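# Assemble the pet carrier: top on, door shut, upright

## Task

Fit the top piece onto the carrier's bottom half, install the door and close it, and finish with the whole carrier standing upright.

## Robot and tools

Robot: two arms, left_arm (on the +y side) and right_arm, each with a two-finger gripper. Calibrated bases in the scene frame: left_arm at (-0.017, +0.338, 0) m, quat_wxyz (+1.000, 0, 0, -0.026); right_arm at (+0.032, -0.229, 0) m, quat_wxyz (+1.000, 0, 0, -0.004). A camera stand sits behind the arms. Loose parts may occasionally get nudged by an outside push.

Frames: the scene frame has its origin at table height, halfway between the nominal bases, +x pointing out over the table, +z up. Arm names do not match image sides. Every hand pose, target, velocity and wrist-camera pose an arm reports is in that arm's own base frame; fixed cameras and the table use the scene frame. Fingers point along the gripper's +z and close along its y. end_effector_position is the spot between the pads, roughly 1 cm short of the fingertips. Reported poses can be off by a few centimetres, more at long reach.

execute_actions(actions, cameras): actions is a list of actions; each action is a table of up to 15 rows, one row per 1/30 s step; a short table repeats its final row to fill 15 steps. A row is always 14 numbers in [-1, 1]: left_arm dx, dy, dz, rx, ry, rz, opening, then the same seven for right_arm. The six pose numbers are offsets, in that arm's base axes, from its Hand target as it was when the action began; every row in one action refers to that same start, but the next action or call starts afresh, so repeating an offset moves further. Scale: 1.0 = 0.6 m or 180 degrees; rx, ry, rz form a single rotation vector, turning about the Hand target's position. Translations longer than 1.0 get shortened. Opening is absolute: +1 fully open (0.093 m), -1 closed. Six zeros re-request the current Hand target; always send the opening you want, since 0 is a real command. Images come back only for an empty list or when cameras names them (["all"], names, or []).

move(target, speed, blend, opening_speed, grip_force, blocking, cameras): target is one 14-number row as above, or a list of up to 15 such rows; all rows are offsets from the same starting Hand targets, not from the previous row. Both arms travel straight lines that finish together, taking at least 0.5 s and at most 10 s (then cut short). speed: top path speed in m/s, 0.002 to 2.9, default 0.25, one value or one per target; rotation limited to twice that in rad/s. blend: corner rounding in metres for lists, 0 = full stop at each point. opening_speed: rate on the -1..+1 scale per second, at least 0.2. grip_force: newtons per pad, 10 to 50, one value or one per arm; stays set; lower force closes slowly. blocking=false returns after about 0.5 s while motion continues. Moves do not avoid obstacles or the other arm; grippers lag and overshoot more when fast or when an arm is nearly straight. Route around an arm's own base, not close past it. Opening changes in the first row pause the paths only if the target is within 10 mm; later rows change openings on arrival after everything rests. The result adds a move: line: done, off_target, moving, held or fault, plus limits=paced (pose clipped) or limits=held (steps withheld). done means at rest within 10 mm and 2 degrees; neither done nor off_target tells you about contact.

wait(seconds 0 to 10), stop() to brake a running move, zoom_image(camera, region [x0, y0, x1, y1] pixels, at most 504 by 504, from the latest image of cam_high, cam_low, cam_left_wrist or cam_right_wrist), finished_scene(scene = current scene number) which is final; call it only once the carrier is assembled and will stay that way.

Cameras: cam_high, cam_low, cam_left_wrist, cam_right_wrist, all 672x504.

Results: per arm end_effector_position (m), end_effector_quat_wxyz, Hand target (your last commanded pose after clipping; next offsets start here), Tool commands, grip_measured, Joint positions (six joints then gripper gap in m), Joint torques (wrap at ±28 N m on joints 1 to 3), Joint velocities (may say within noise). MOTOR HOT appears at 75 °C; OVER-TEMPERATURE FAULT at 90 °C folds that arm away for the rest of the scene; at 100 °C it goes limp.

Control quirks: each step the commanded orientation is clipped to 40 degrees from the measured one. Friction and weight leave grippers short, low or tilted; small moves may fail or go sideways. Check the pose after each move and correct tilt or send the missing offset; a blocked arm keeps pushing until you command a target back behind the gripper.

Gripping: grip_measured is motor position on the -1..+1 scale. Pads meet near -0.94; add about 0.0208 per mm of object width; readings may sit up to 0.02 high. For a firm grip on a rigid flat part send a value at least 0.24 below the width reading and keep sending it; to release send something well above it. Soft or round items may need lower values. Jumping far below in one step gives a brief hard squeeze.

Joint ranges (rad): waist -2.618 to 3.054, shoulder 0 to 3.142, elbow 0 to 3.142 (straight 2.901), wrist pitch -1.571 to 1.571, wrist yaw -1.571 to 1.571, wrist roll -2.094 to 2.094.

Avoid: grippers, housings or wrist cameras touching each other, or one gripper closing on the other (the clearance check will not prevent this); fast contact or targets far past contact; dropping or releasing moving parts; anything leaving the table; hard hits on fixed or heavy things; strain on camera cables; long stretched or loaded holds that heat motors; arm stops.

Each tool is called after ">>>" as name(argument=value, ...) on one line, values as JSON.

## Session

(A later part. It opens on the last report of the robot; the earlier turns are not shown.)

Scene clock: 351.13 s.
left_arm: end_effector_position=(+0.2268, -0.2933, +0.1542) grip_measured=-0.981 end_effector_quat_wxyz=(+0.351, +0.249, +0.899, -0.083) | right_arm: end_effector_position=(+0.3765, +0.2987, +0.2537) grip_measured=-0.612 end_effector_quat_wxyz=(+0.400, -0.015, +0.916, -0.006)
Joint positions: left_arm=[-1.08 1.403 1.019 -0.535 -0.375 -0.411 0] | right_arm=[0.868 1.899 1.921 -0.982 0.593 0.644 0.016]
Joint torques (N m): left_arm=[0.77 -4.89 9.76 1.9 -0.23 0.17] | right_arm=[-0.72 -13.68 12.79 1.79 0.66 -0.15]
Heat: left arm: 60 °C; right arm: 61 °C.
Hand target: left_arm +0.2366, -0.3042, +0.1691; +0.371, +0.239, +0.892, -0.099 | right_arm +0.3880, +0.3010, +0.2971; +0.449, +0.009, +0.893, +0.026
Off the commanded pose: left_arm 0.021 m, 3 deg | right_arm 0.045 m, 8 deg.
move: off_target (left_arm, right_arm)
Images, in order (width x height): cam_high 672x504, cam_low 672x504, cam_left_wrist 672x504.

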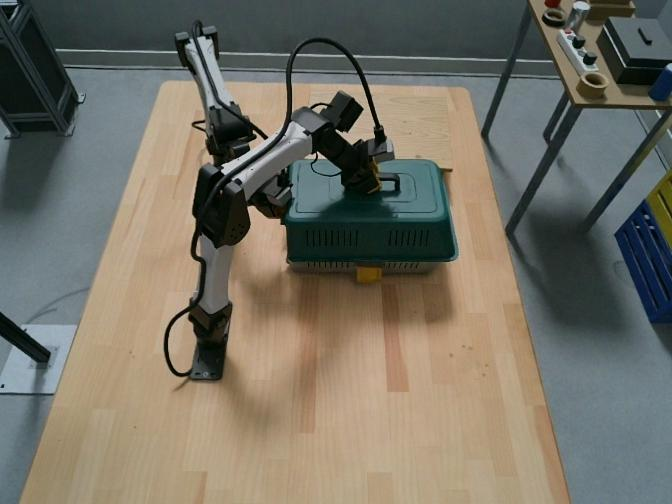

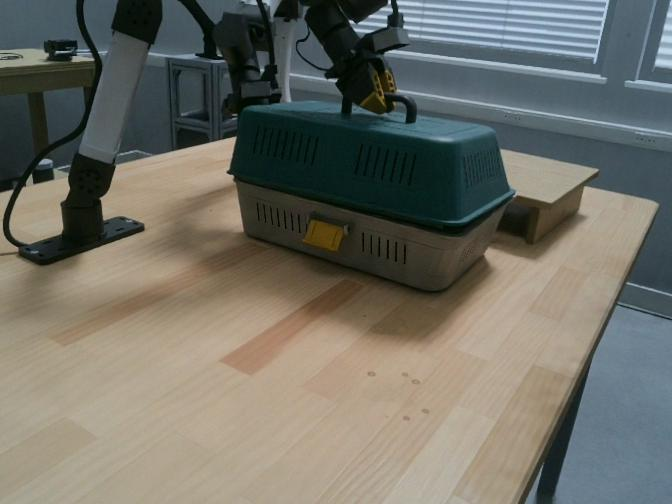

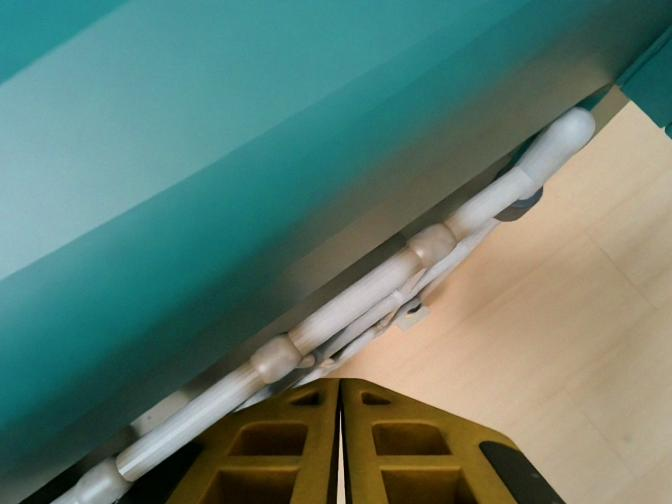

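>>> move(target=[0.0,0,0,0,0,0,-1,0.012,0.004,0.006,0.01,0.0,-0.006,-1], speed=0.03, cameras=["cam_left_wrist","cam_high","cam_low"])

>>> zoom_image(camera="cam_left_wrist", region=[420, 0, 672, 200])

>>> zoom_image(camera="cam_high", region=[270, 195, 310, 275])

>>> zoom_image(camera="cam_low", region=[220, 120, 320, 220])

Scene clock: 356.57 s.
left_arm: end_effector_position=(+0.2268, -0.2933, +0.1542) grip_measured=-0.981 end_effector_quat_wxyz=(+0.351, +0.249, +0.899, -0.083) | right_arm: end_effector_position=(+0.3838, +0.2998, +0.2676) grip_measured=-0.612 end_effector_quat_wxyz=(+0.410, -0.004, +0.912, +0.006)
Joint positions: left_arm=[-1.08 1.403 1.019 -0.535 -0.375 -0.411 0] | right_arm=[0.856 1.913 1.98 -0.991 0.589 0.644 0.016]
Joint torques (N m): left_arm=[0.76 -4.94 9.91 1.91 -0.23 0.2] | right_arm=[-0.68 -11.84 12.55 1.8 0.58 0.07]
Heat: left arm: 62 °C; right arm: 60 °C.
Hand target: left_arm +0.2366, -0.3042, +0.1691; +0.371, +0.239, +0.892, -0.099 | right_arm +0.3953, +0.3035, +0.3006; +0.449, +0.024, +0.893, +0.036
Off the commanded pose: left_arm 0.021 m, 3 deg | right_arm 0.035 m, 7 deg.
move: off_target (left_arm, right_arm)
Images, in order (width x height): cam_high 672x504, cam_low 672x504, cam_left_wrist 672x504.

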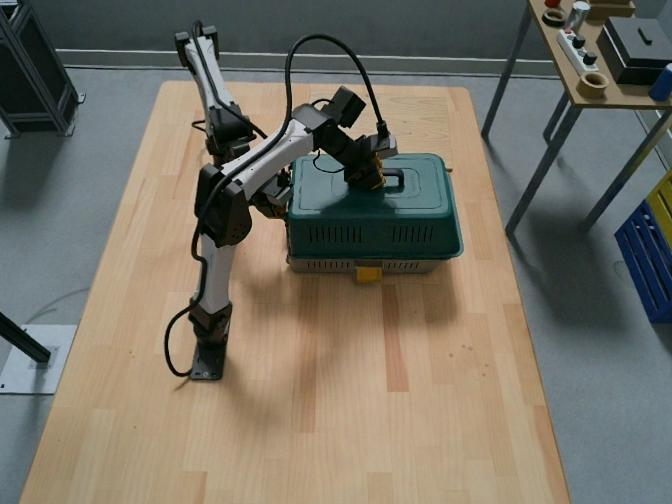

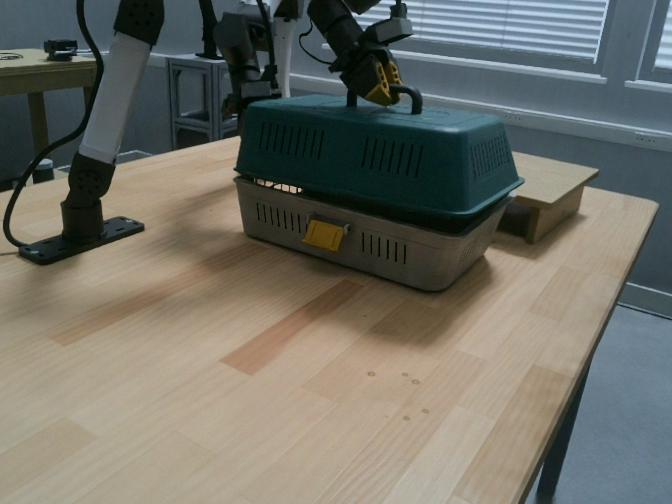

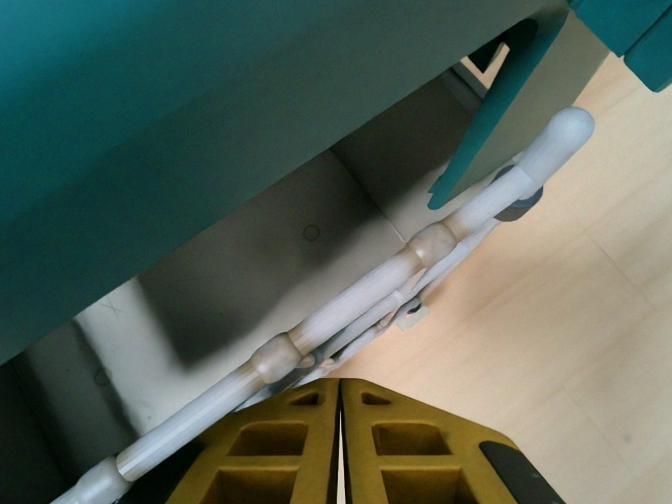

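Scaled by 2.000 from the camera's 672x504 image, which has a finer 960x720 frame.

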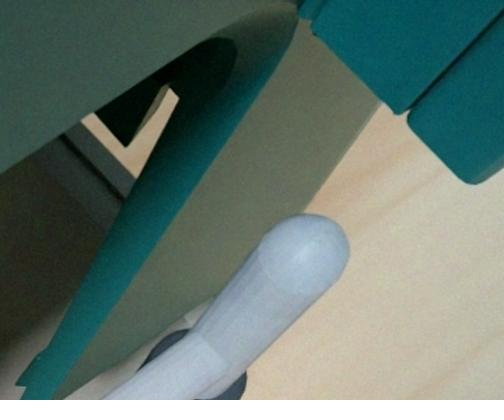

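Scaled by 6.300 from the camera's 672x504 image, which has a finer 960x720 frame.

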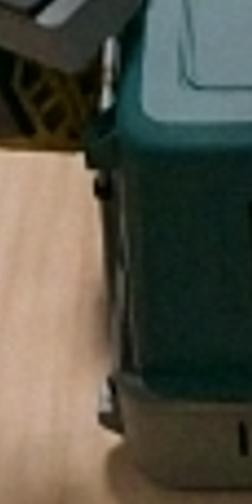

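Scaled by 5.040 from the camera's 672x504 image, which has a finer 960x720 frame.

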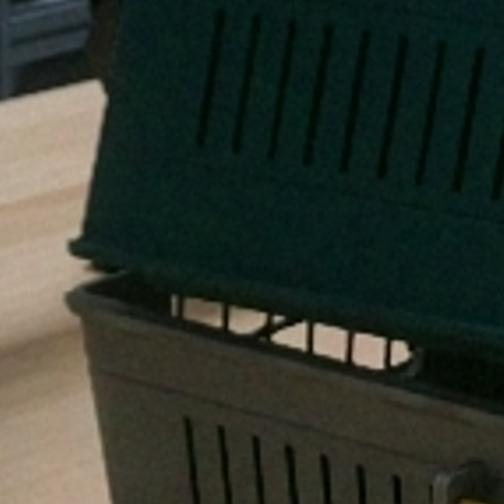

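>>> move(target=[0.0,0,0,0,0,0,-1,-0.017,-0.005,-0.025,0.0,0.0,0,-1], speed=0.03, cameras=["cam_left_wrist","cam_high","cam_low"])

>>> zoom_image(camera="cam_left_wrist", region=[420, 0, 672, 200])

>>> zoom_image(camera="cam_high", region=[270, 195, 310, 275])

>>> zoom_image(camera="cam_low", region=[220, 120, 320, 220])

Scene clock: 367.67 s.
left_arm: end_effector_position=(+0.2268, -0.2934, +0.1543) grip_measured=-0.981 end_effector_quat_wxyz=(+0.351, +0.249, +0.899, -0.084) | right_arm: end_effector_position=(+0.3825, +0.2996, +0.2540) grip_measured=-0.612 end_effector_quat_wxyz=(+0.407, +0.004, +0.914, +0.009)
Joint positions: left_arm=[-1.08 1.403 1.019 -0.534 -0.375 -0.411 0] | right_arm=[0.857 1.898 1.909 -0.944 0.586 0.667 0.016]
Joint torques (N m): left_arm=[0.62 -4.92 9.98 1.86 -0.28 0.21] | right_arm=[0.49 -15.49 7.28 1.96 0.7 -0.01]
Heat: left arm: 65 °C; right arm: 55 °C.
Hand target: left_arm +0.2365, -0.3042, +0.1691; +0.371, +0.239, +0.892, -0.099 | right_arm +0.3850, +0.3005, +0.2856; +0.448, +0.024, +0.893, +0.036
Off the commanded pose: left_arm 0.021 m, 3 deg | right_arm 0.032 m, 7 deg.
move: off_target (left_arm, right_arm)
Images, in order (width x height): cam_high 672x504, cam_low 672x504, cam_left_wrist 672x504.

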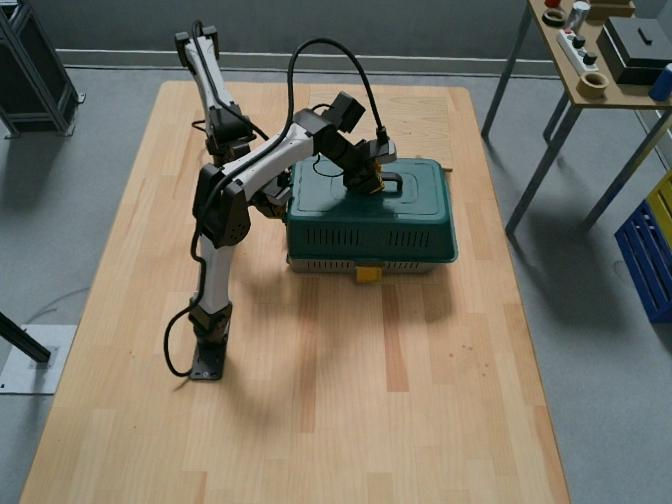

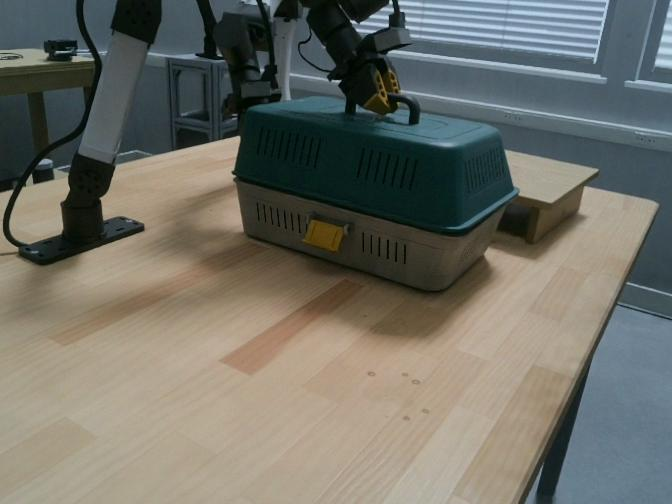

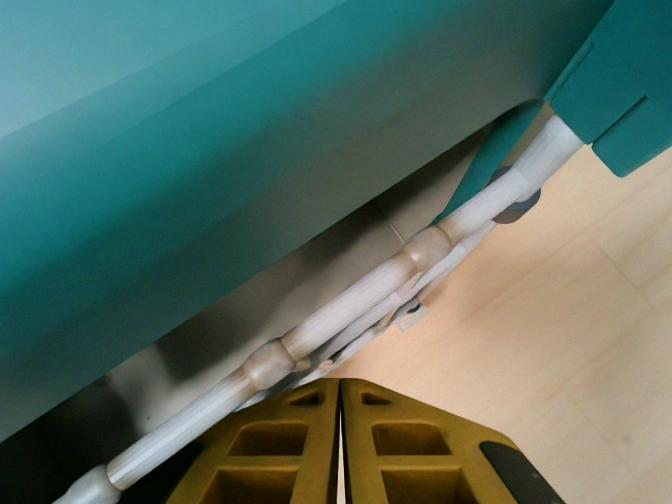

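Scaled by 2.000 from the camera's 672x504 image, which has a finer 960x720 frame.

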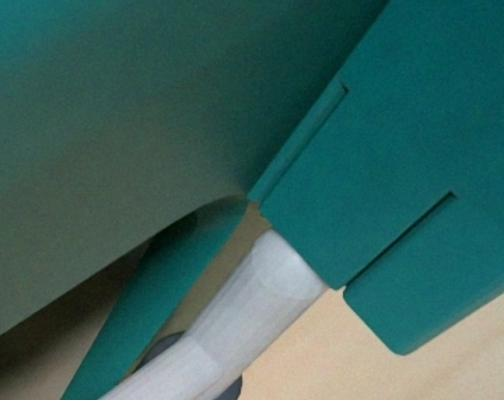

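Scaled by 6.300 from the camera's 672x504 image, which has a finer 960x720 frame.

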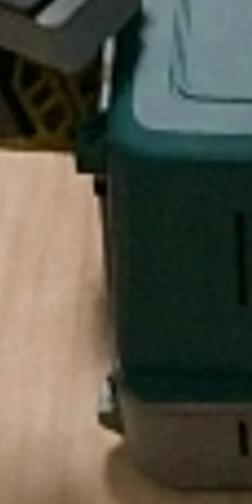

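Scaled by 5.040 from the camera's 672x504 image, which has a finer 960x720 frame.

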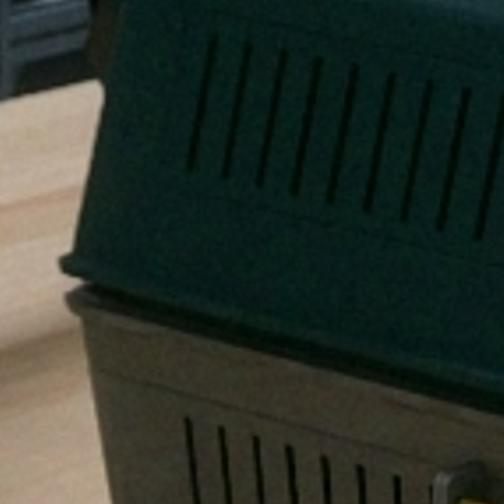

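>>> zoom_image(camera="cam_left_wrist", region=[522, 60, 672, 190])

>>> zoom_image(camera="cam_high", region=[275, 205, 300, 235])

Scaled by 3.360 from the camera's 672x504 image, which has a finer 960x720 frame.

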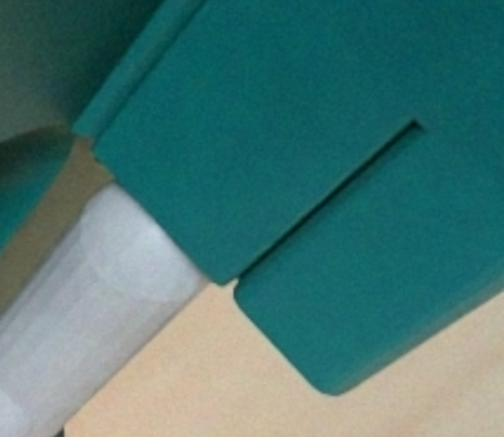

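Scaled by 16.800 from the camera's 672x504 image, which has a finer 960x720 frame.

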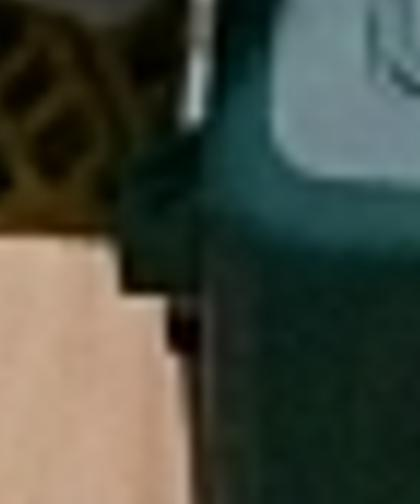

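>>> move(target=[-0.013,0,0,0,0,0,-1,0,0,0,0.0,0.0,0,-1], speed=0.02, cameras=["cam_left_wrist","cam_high"])

>>> zoom_image(camera="cam_left_wrist", region=[472, 40, 672, 220])

>>> zoom_image(camera="cam_high", region=[275, 205, 300, 235])

Scene clock: 381.80 s.
left_arm: end_effector_position=(+0.2236, -0.2958, +0.1543) grip_measured=-0.981 end_effector_quat_wxyz=(+0.351, +0.254, +0.897, -0.086) | right_arm: end_effector_position=(+0.3825, +0.2996, +0.2540) grip_measured=-0.612 end_effector_quat_wxyz=(+0.407, +0.004, +0.914, +0.009)
Joint positions: left_arm=[-1.091 1.403 1.019 -0.534 -0.376 -0.411 0] | right_arm=[0.857 1.898 1.909 -0.944 0.586 0.667 0.016]
Joint torques (N m): left_arm=[-0.24 -5.97 9.2 1.8 -0.38 -0.03] | right_arm=[0.49 -15.46 7.21 1.96 0.7 -0.01]
Heat: left arm: 67 °C; right arm: 59 °C.
Hand target: left_arm +0.2288, -0.3042, +0.1691; +0.371, +0.239, +0.892, -0.099 | right_arm +0.3850, +0.3004, +0.2856; +0.448, +0.024, +0.893, +0.036
Off the commanded pose: left_arm 0.018 m, 3 deg | right_arm 0.032 m, 7 deg.
move: off_target (left_arm, right_arm)
Images, in order (width x height): cam_high 672x504, cam_left_wrist 672x504.

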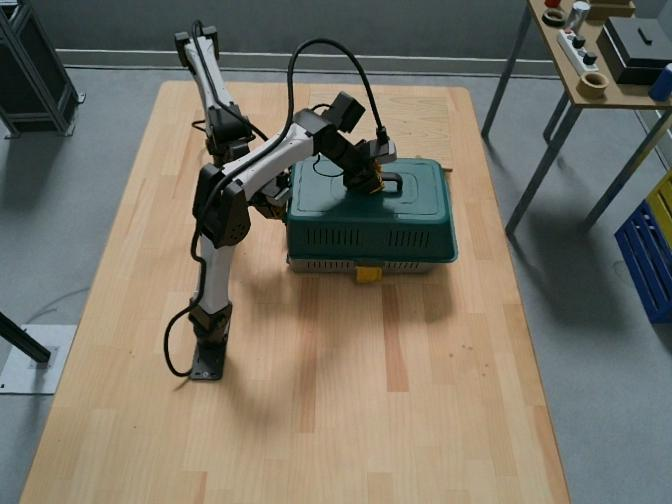

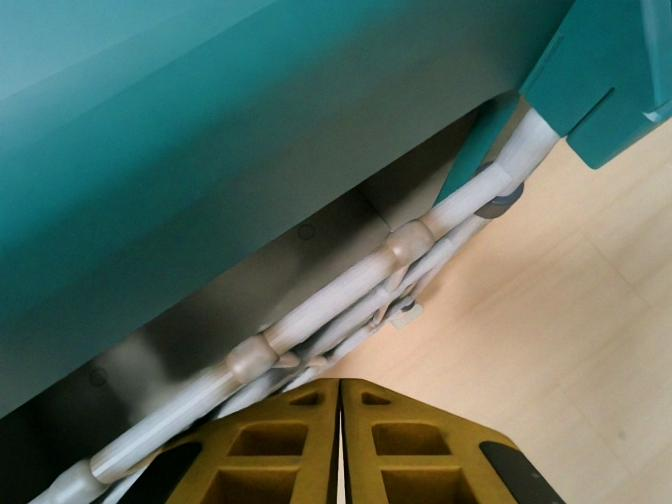

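Scaled by 2.520 from the camera's 672x504 image, which has a finer 960x720 frame.

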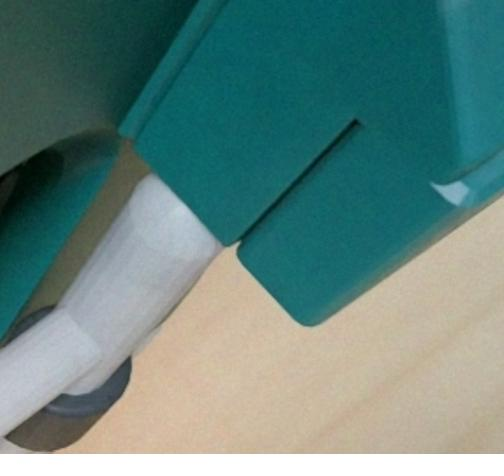

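Scaled by 16.800 from the camera's 672x504 image, which has a finer 960x720 frame.

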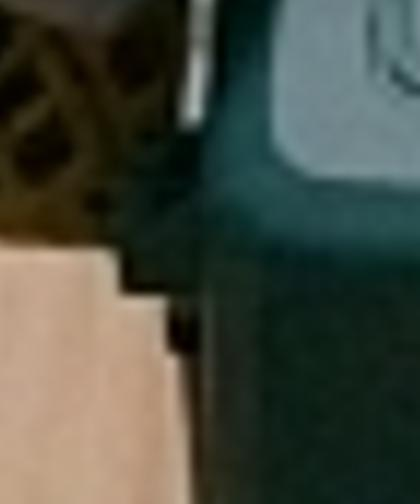

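>>> zoom_image(camera="cam_high", region=[400, 150, 480, 280])

>>> zoom_image(camera="cam_high", region=[275, 230, 315, 280])

>>> execute_actions(actions=[], cameras=["cam_low"])

>>> zoom_image(camera="cam_low", region=[400, 150, 540, 290])

Scaled by 3.877 from the camera's 672x504 image, which has a finer 960x720 frame.

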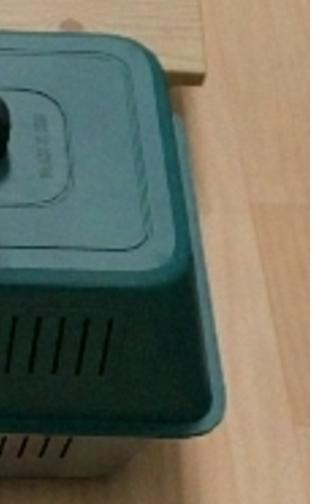

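Scaled by 10.080 from the camera's 672x504 image, which has a finer 960x720 frame.

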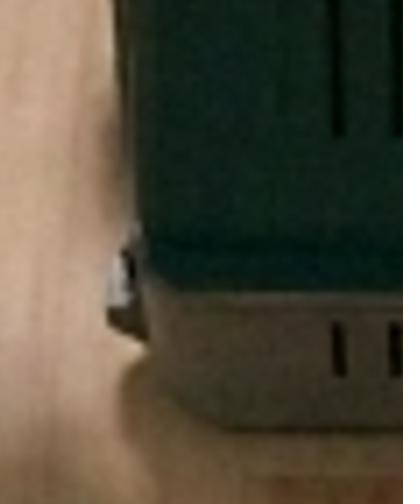

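Scene clock: 385.50 s.
left_arm: end_effector_position=(+0.2236, -0.2958, +0.1543) grip_measured=-0.981 end_effector_quat_wxyz=(+0.351, +0.254, +0.897, -0.086) | right_arm: end_effector_position=(+0.3825, +0.2996, +0.2540) grip_measured=-0.612 end_effector_quat_wxyz=(+0.407, +0.004, +0.914, +0.009)
Joint positions: left_arm=[-1.091 1.403 1.019 -0.534 -0.376 -0.412 0] | right_arm=[0.857 1.898 1.909 -0.944 0.586 0.667 0.016]
Joint velocities: within noise
Joint torques (N m): left_arm=[-0.35 -5.96 9.26 1.79 -0.38 -0.01] | right_arm=[0.47 -15.49 7.17 1.96 0.69 -0.01]
Heat: left arm: 67 °C; right arm: 59 °C.
Hand target: left_arm +0.2288, -0.3042, +0.1691; +0.371, +0.238, +0.892, -0.099 | right_arm +0.3850, +0.3004, +0.2856; +0.448, +0.024, +0.893, +0.036
Tool commands: left_gripper/opening=-1.0 right_gripper/opening=-1.0
Off the commanded pose: left_arm 0.018 m, 3 deg | right_arm 0.032 m, 7 deg.
Images, in order (width x height): cam_low 672x504.

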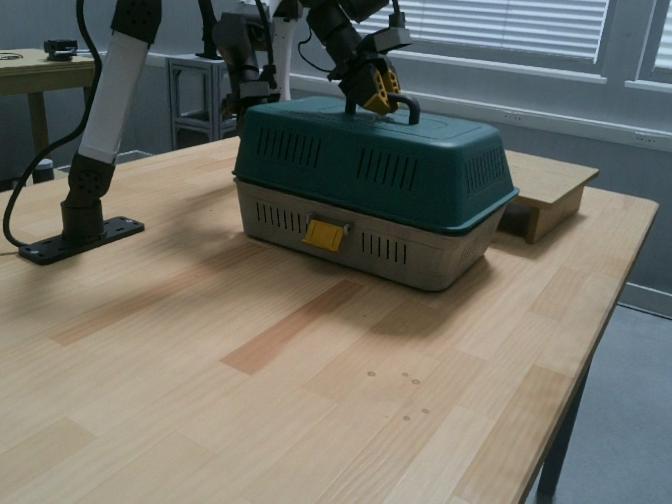

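Scaled by 3.600 from the camera's 672x504 image, which has a finer 960x720 frame.

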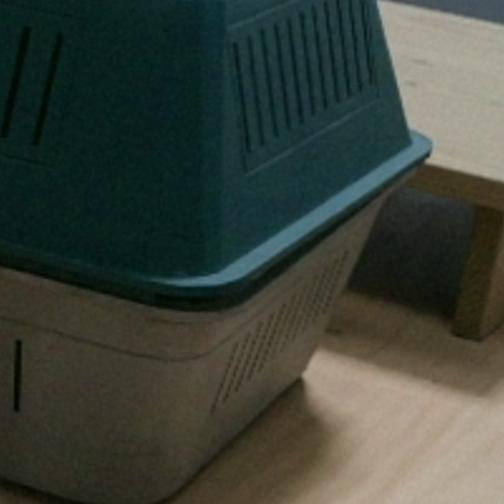

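>>> move(target=[0,0,0,0,0,0,-1,0,0,0.02,0.0,0.008,0,-1], speed=0.03, cameras=["cam_left_wrist","cam_high"])

>>> zoom_image(camera="cam_left_wrist", region=[472, 40, 672, 220])

>>> zoom_image(camera="cam_high", region=[270, 195, 310, 275])

Scene clock: 392.30 s.
left_arm: end_effector_position=(+0.2236, -0.2958, +0.1543) grip_measured=-0.981 end_effector_quat_wxyz=(+0.351, +0.254, +0.897, -0.086) | right_arm: end_effector_position=(+0.3766, +0.2948, +0.2614) grip_measured=-0.612 end_effector_quat_wxyz=(+0.396, +0.001, +0.918, +0.004)
Joint positions: left_arm=[-1.091 1.403 1.019 -0.534 -0.376 -0.412 0] | right_arm=[0.857 1.898 1.956 -1.018 0.577 0.672 0.016]
Joint torques (N m): left_arm=[-0.35 -5.93 9.28 1.83 -0.41 0] | right_arm=[0.05 -12.52 12.57 1.73 0.61 0.04]
Heat: left arm: 68 °C; right arm: 60 °C.
Hand target: left_arm +0.2288, -0.3042, +0.1691; +0.371, +0.239, +0.892, -0.099 | right_arm +0.3850, +0.3004, +0.2975; +0.437, +0.024, +0.898, +0.036
Off the commanded pose: left_arm 0.018 m, 3 deg | right_arm 0.038 m, 7 deg.
move: off_target (left_arm, right_arm)
Images, in order (width x height): cam_high 672x504, cam_left_wrist 672x504.

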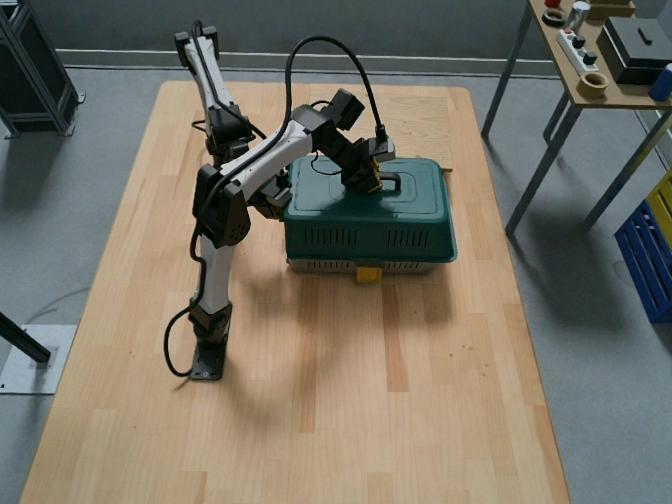

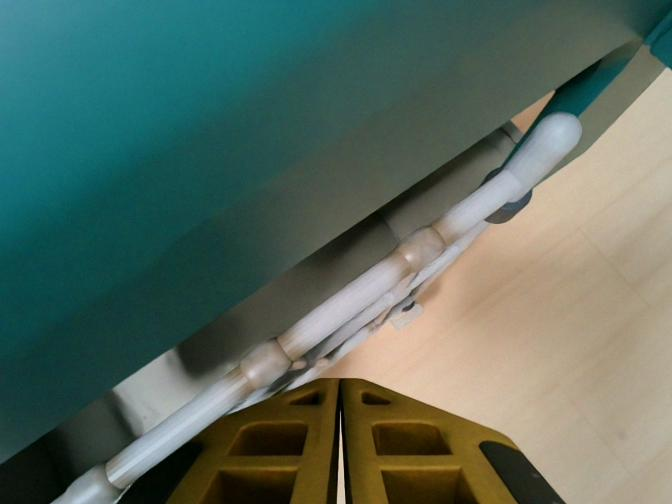

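Scaled by 2.520 from the camera's 672x504 image, which has a finer 960x720 frame.

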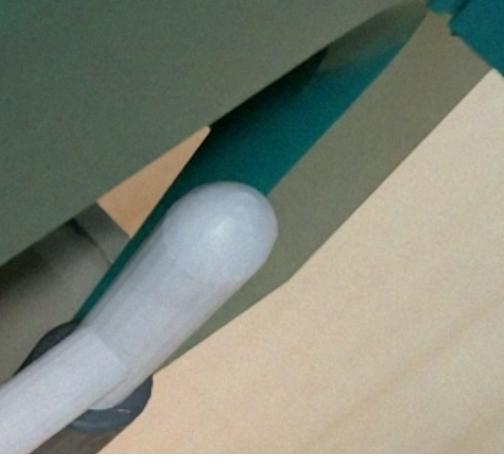

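Scaled by 6.300 from the camera's 672x504 image, which has a finer 960x720 frame.

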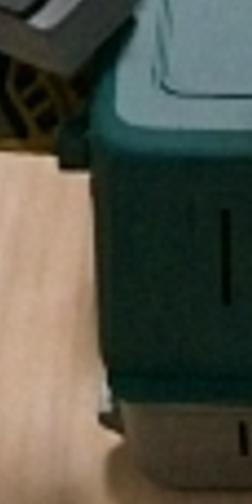

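>>> move(target=[[0,0,0,0,0,0,-1,0.012,0.003,0.002,0.0,0.0,0,-1],[0,0,0,0,0,0,-1,0,0,-0.02,0.0,-0.004,0,-1]], speed=0.03, cameras=["cam_left_wrist","cam_high"])

>>> zoom_image(camera="cam_left_wrist", region=[472, 40, 672, 220])

>>> zoom_image(camera="cam_high", region=[275, 205, 300, 235])

Scene clock: 419.37 s.
left_arm: end_effector_position=(+0.2236, -0.2958, +0.1543) grip_measured=-0.981 end_effector_quat_wxyz=(+0.351, +0.254, +0.897, -0.086) | right_arm: end_effector_position=(+0.3818, +0.3002, +0.2538) grip_measured=-0.612 end_effector_quat_wxyz=(+0.401, +0.005, +0.916, +0.010)
Joint positions: left_arm=[-1.091 1.403 1.019 -0.534 -0.376 -0.412 0] | right_arm=[0.857 1.908 1.93 -0.967 0.577 0.677 0.016]
Joint torques (N m): left_arm=[-0.27 -6 9.16 1.79 -0.37 -0.03] | right_arm=[0.35 -15.58 7.27 1.93 0.7 -0.04]
Heat: left arm: 68 °C; right arm: 57 °C.
Hand target: left_arm +0.2288, -0.3042, +0.1691; +0.371, +0.239, +0.892, -0.099 | right_arm +0.3851, +0.3004, +0.2856; +0.443, +0.024, +0.896, +0.036
Off the commanded pose: left_arm 0.018 m, 3 deg | right_arm 0.032 m, 7 deg.
move: off_target (left_arm, right_arm)
Images, in order (width x height): cam_high 672x504, cam_left_wrist 672x504.

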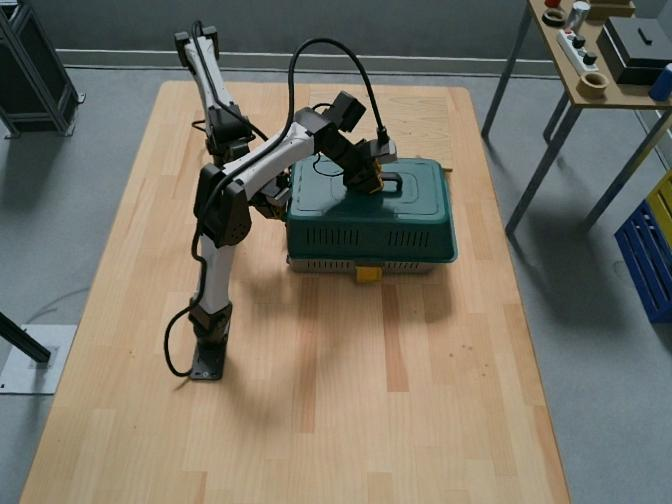

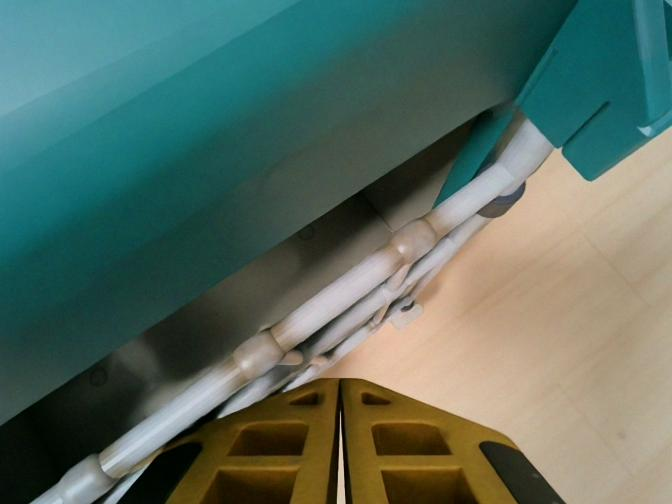

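Scaled by 2.520 from the camera's 672x504 image, which has a finer 960x720 frame.

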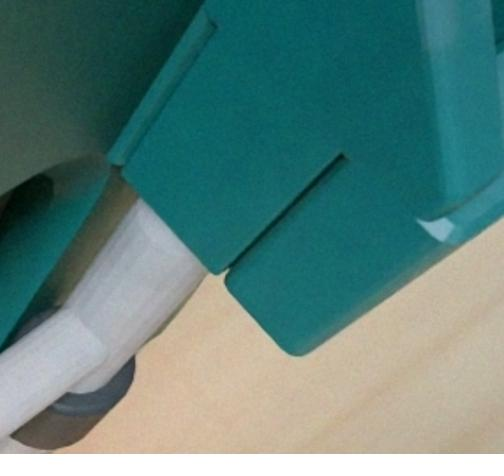

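Scaled by 16.800 from the camera's 672x504 image, which has a finer 960x720 frame.

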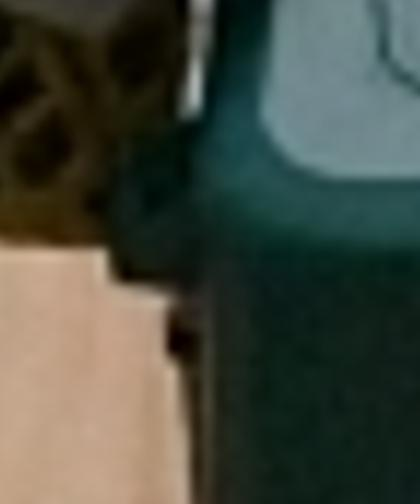

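>>> move(target=[-0.1,0.0,0.02,0,0,0,-1,0.02,0,0.07,0.0,-0.01,0,-1], speed=0.06)

>>> move(target=[-0.02,0.03,-0.03,-0.083,-0.144,0,-0.4,0,0,0,0.0,0,0,-1], speed=0.1, cameras=["all"])

Scene clock: 442.17 s.
left_arm: end_effector_position=(+0.1661, -0.2998, +0.1576) grip_measured=-0.981 end_effector_quat_wxyz=(+0.349, +0.258, +0.897, -0.077) | right_arm: end_effector_position=(+0.3854, +0.3001, +0.2932) grip_measured=-0.612 end_effector_quat_wxyz=(+0.414, +0.002, +0.910, +0.015)
Joint positions: left_arm=[-1.304 1.362 1.019 -0.673 -0.504 -0.597 0] | right_arm=[0.853 1.946 2.126 -1.086 0.583 0.65 0.016]
Joint torques (N m): left_arm=[-0.24 -8.1 9.54 1.34 -0.51 -0.01] | right_arm=[-0.79 -11.92 12.46 1.84 0.72 -0.14]
Heat: left arm: 69 °C; right arm: 55 °C.
Hand target: left_arm +0.1687, -0.3041, +0.1810; +0.371, +0.239, +0.892, -0.099 | right_arm +0.3971, +0.3004, +0.3276; +0.457, +0.024, +0.888, +0.036
Off the commanded pose: left_arm 0.024 m, 4 deg | right_arm 0.036 m, 7 deg.
move: off_target (left_arm, right_arm)

Scene clock: 445.67 s.
left_arm: end_effector_position=(+0.1570, -0.2865, +0.1561) grip_measured=-0.402 end_effector_quat_wxyz=(+0.579, +0.214, +0.773, -0.150) | right_arm: end_effector_position=(+0.3853, +0.3001, +0.2932) grip_measured=-0.612 end_effector_quat_wxyz=(+0.414, +0.002, +0.910, +0.015)
Joint positions: left_arm=[-1.488 1.176 0.446 0.248 -0.907 -0.374 0.026] | right_arm=[0.853 1.946 2.126 -1.086 0.583 0.65 0.016]
Joint torques (N m): left_arm=[-0.23 -4.59 6.02 2.21 -0.4 0.28] | right_arm=[-0.77 -11.92 12.44 1.85 0.72 -0.13]
Heat: left arm: 67 °C; right arm: 54 °C.
Hand target: left_arm +0.1568, -0.2861, +0.1630; +0.588, +0.205, +0.766, -0.157 | right_arm +0.3971, +0.3004, +0.3276; +0.457, +0.024, +0.889, +0.036
Off the commanded pose: left_arm 0.007 m, 2 deg | right_arm 0.036 m, 7 deg.
move: off_target (right_arm)

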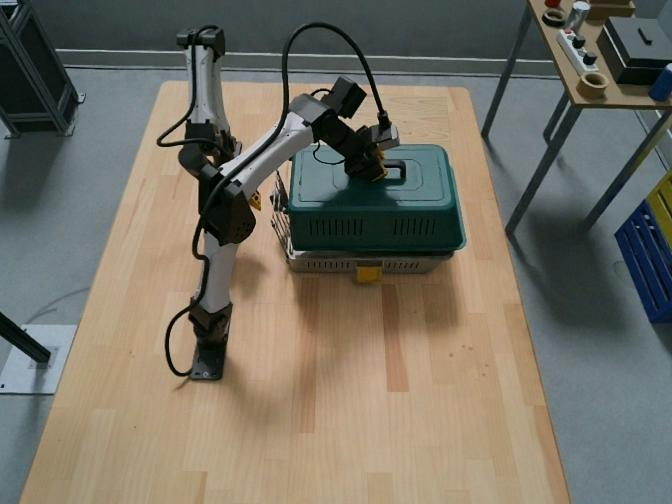

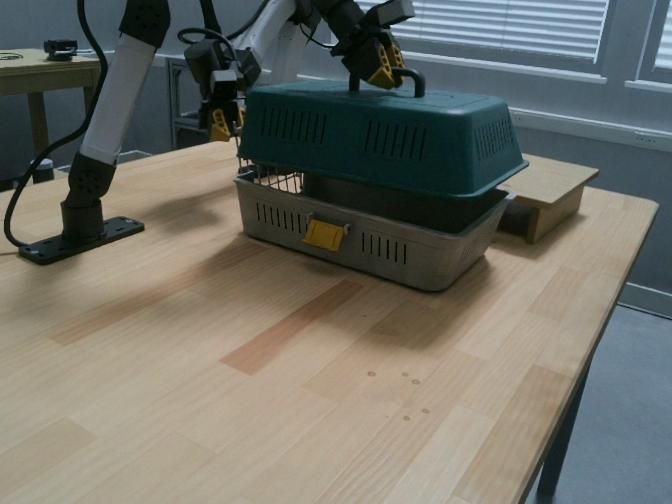

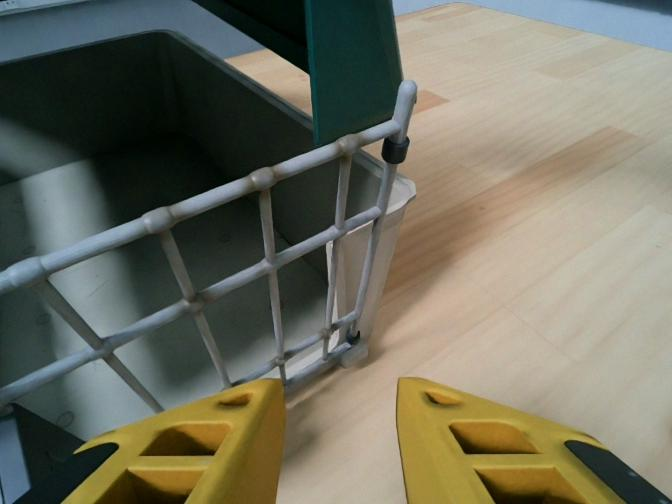

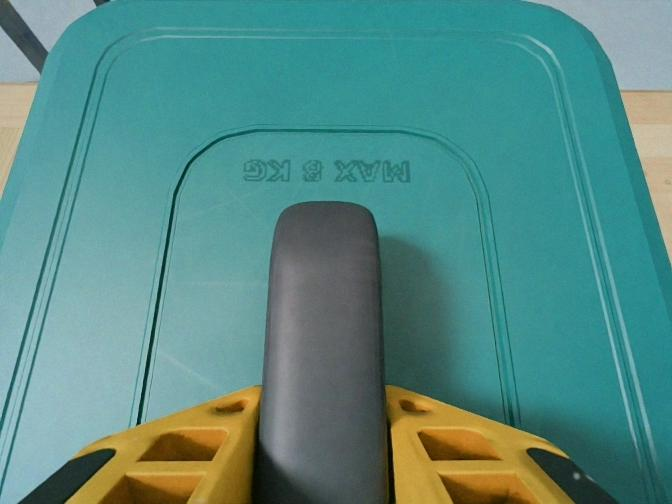

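>>> move(target=[0.045,0.015,-0.008,0,0,0,-0.5,0,0,0,0.0,0,0,-1], speed=0.06, cameras=["cam_left_wrist"])

Scene clock: 456.73 s.
left_arm: end_effector_position=(+0.1833, -0.2763, +0.1494) grip_measured=-0.498 end_effector_quat_wxyz=(+0.581, +0.212, +0.773, -0.141) | right_arm: end_effector_position=(+0.3853, +0.3001, +0.2932) grip_measured=-0.612 end_effector_quat_wxyz=(+0.414, +0.002, +0.910, +0.015)
Joint positions: left_arm=[-1.362 1.176 0.399 0.35 -0.81 -0.289 0.021] | right_arm=[0.853 1.946 2.126 -1.086 0.583 0.65 0.016]
Joint torques (N m): left_arm=[0.61 -5.52 5.78 2.21 -0.11 0.3] | right_arm=[-0.79 -11.95 12.42 1.84 0.71 -0.15]
Heat: left arm: 65 °C; right arm: 53 °C.
Hand target: left_arm +0.1838, -0.2771, +0.1583; +0.588, +0.205, +0.766, -0.157 | right_arm +0.3971, +0.3004, +0.3276; +0.457, +0.024, +0.889, +0.036
Off the commanded pose: left_arm 0.009 m, 2 deg | right_arm 0.036 m, 7 deg.
move: off_target (right_arm)
Images, in order (width x height): cam_left_wrist 672x504.

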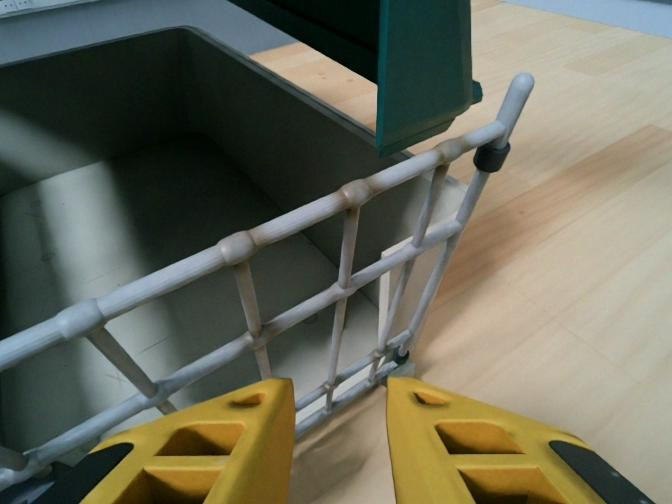

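>>> move(target=[0.04,-0.026,-0.008,0,0,0,-0.5,0,0,0,0.0,0,0,-1], speed=0.05, cameras=["cam_left_wrist"])

Scene clock: 460.50 s.
left_arm: end_effector_position=(+0.2032, -0.2818, +0.1378) grip_measured=-0.498 end_effector_quat_wxyz=(+0.577, +0.214, +0.776, -0.138) | right_arm: end_effector_position=(+0.3853, +0.3001, +0.2932) grip_measured=-0.612 end_effector_quat_wxyz=(+0.414, +0.002, +0.910, +0.015)
Joint positions: left_arm=[-1.274 1.269 0.399 0.463 -0.726 -0.245 0.021] | right_arm=[0.853 1.946 2.126 -1.086 0.583 0.65 0.016]
Joint torques (N m): left_arm=[0.68 -3.23 9.09 2.34 0 0.26] | right_arm=[-0.75 -11.96 12.45 1.84 0.72 -0.15]
Heat: left arm: 64 °C; right arm: 53 °C.
Hand target: left_arm +0.2078, -0.2927, +0.1535; +0.588, +0.205, +0.766, -0.157 | right_arm +0.3971, +0.3004, +0.3276; +0.457, +0.024, +0.889, +0.036
Off the commanded pose: left_arm 0.020 m, 3 deg | right_arm 0.036 m, 7 deg.
move: off_target (left_arm, right_arm)
Images, in order (width x height): cam_left_wrist 672x504.

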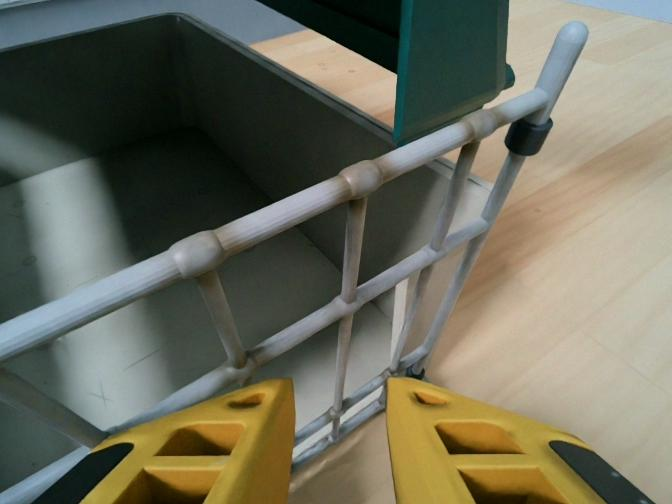

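>>> move(target=[0.046,-0.022,0.006,0,0,0,-0.5,0,0,0,0.0,0,0,-1], speed=0.04, cameras=["cam_left_wrist","cam_high"])

Scene clock: 464.00 s.
left_arm: end_effector_position=(+0.2294, -0.2948, +0.1404) grip_measured=-0.498 end_effector_quat_wxyz=(+0.575, +0.213, +0.778, -0.139) | right_arm: end_effector_position=(+0.3853, +0.3001, +0.2932) grip_measured=-0.612 end_effector_quat_wxyz=(+0.414, +0.002, +0.910, +0.015)
Joint positions: left_arm=[-1.183 1.363 0.471 0.506 -0.641 -0.207 0.021] | right_arm=[0.853 1.946 2.126 -1.086 0.583 0.65 0.016]
Joint torques (N m): left_arm=[0.65 -4.03 9.18 2.4 -0.02 0.28] | right_arm=[-0.79 -11.92 12.42 1.85 0.71 -0.14]
Heat: left arm: 63 °C; right arm: 53 °C.
Hand target: left_arm +0.2354, -0.3059, +0.1570; +0.588, +0.205, +0.766, -0.157 | right_arm +0.3971, +0.3004, +0.3276; +0.457, +0.024, +0.889, +0.036
Off the commanded pose: left_arm 0.021 m, 3 deg | right_arm 0.036 m, 7 deg.
move: off_target (left_arm, right_arm)
Images, in order (width x height): cam_high 672x504, cam_left_wrist 672x504.

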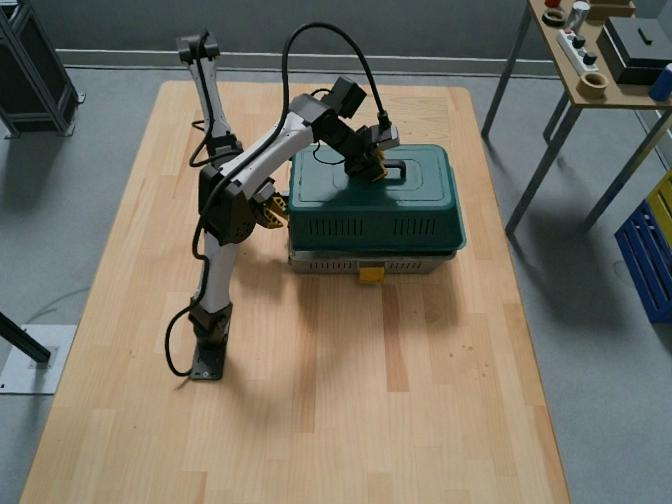

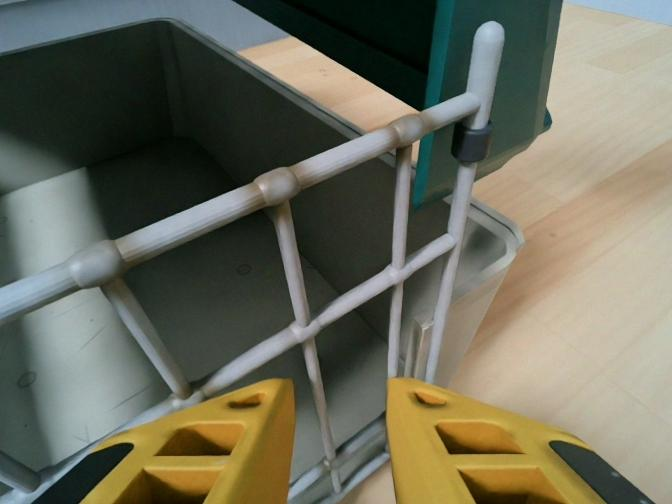

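>>> move(target=[0.0,0,0,0,0,0,-1,0,0,0,0.0,0,0,-1], grip_force=[15,50], cameras=["cam_left_wrist","cam_high"])

Scene clock: 469.33 s.
left_arm: end_effector_position=(+0.2295, -0.2952, +0.1411) grip_measured=-0.965 end_effector_quat_wxyz=(+0.575, +0.213, +0.777, -0.140) | right_arm: end_effector_position=(+0.3853, +0.3001, +0.2932) grip_measured=-0.612 end_effector_quat_wxyz=(+0.414, +0.002, +0.910, +0.015)
Joint positions: left_arm=[-1.182 1.363 0.471 0.51 -0.64 -0.206 0] | right_arm=[0.853 1.946 2.126 -1.086 0.583 0.65 0.016]
Joint torques (N m): left_arm=[0.87 -3.89 9.13 2.36 -0.01 0.27] | right_arm=[-0.77 -11.9 12.44 1.85 0.72 -0.15]
Heat: left arm: 63 °C; right arm: 53 °C.
Hand target: left_arm +0.2354, -0.3059, +0.1570; +0.588, +0.205, +0.766, -0.157 | right_arm +0.3971, +0.3004, +0.3276; +0.457, +0.024, +0.889, +0.036
Off the commanded pose: left_arm 0.020 m, 3 deg | right_arm 0.036 m, 7 deg.
grip_force (N): 15, 50
move: off_target (left_arm, right_arm)
Images, in order (width x height): cam_high 672x504, cam_left_wrist 672x504.

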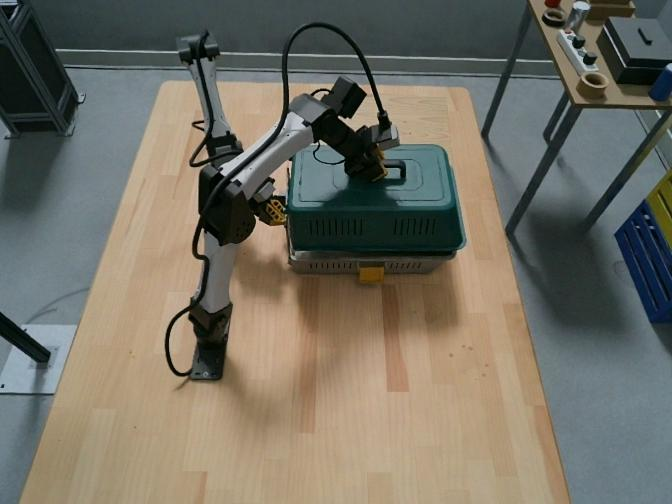

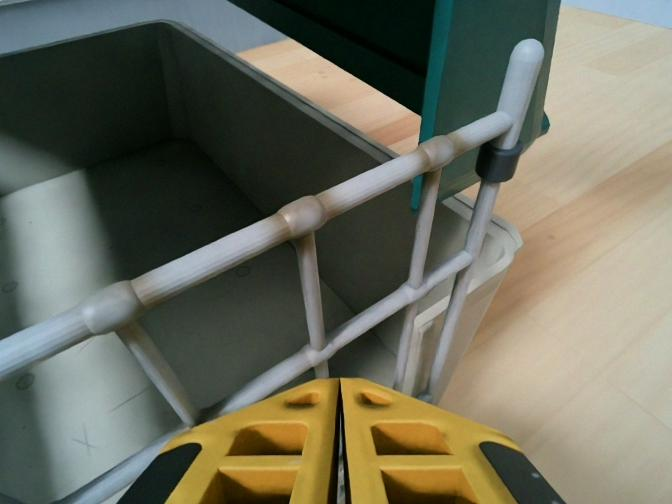

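>>> zoom_image(camera="cam_high", region=[270, 195, 310, 275])

>>> zoom_image(camera="cam_left_wrist", region=[260, 300, 420, 460])

Scaled by 6.300 from the camera's 672x504 image, which has a finer 960x720 frame.

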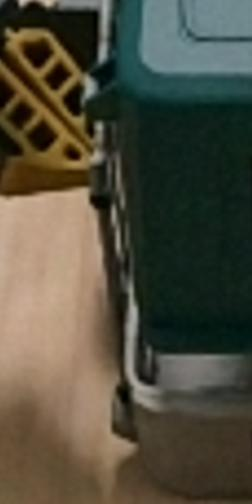

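Scaled by 3.150 from the camera's 672x504 image, which has a finer 960x720 frame.

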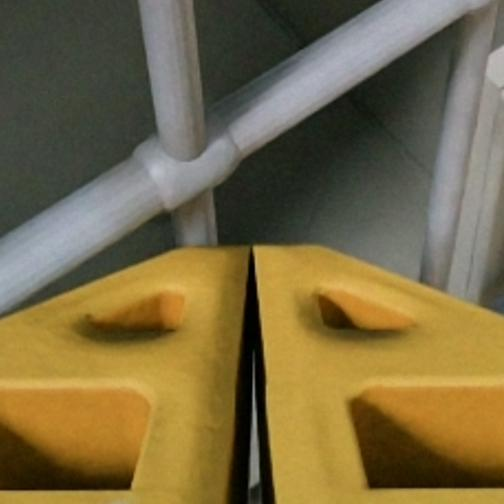

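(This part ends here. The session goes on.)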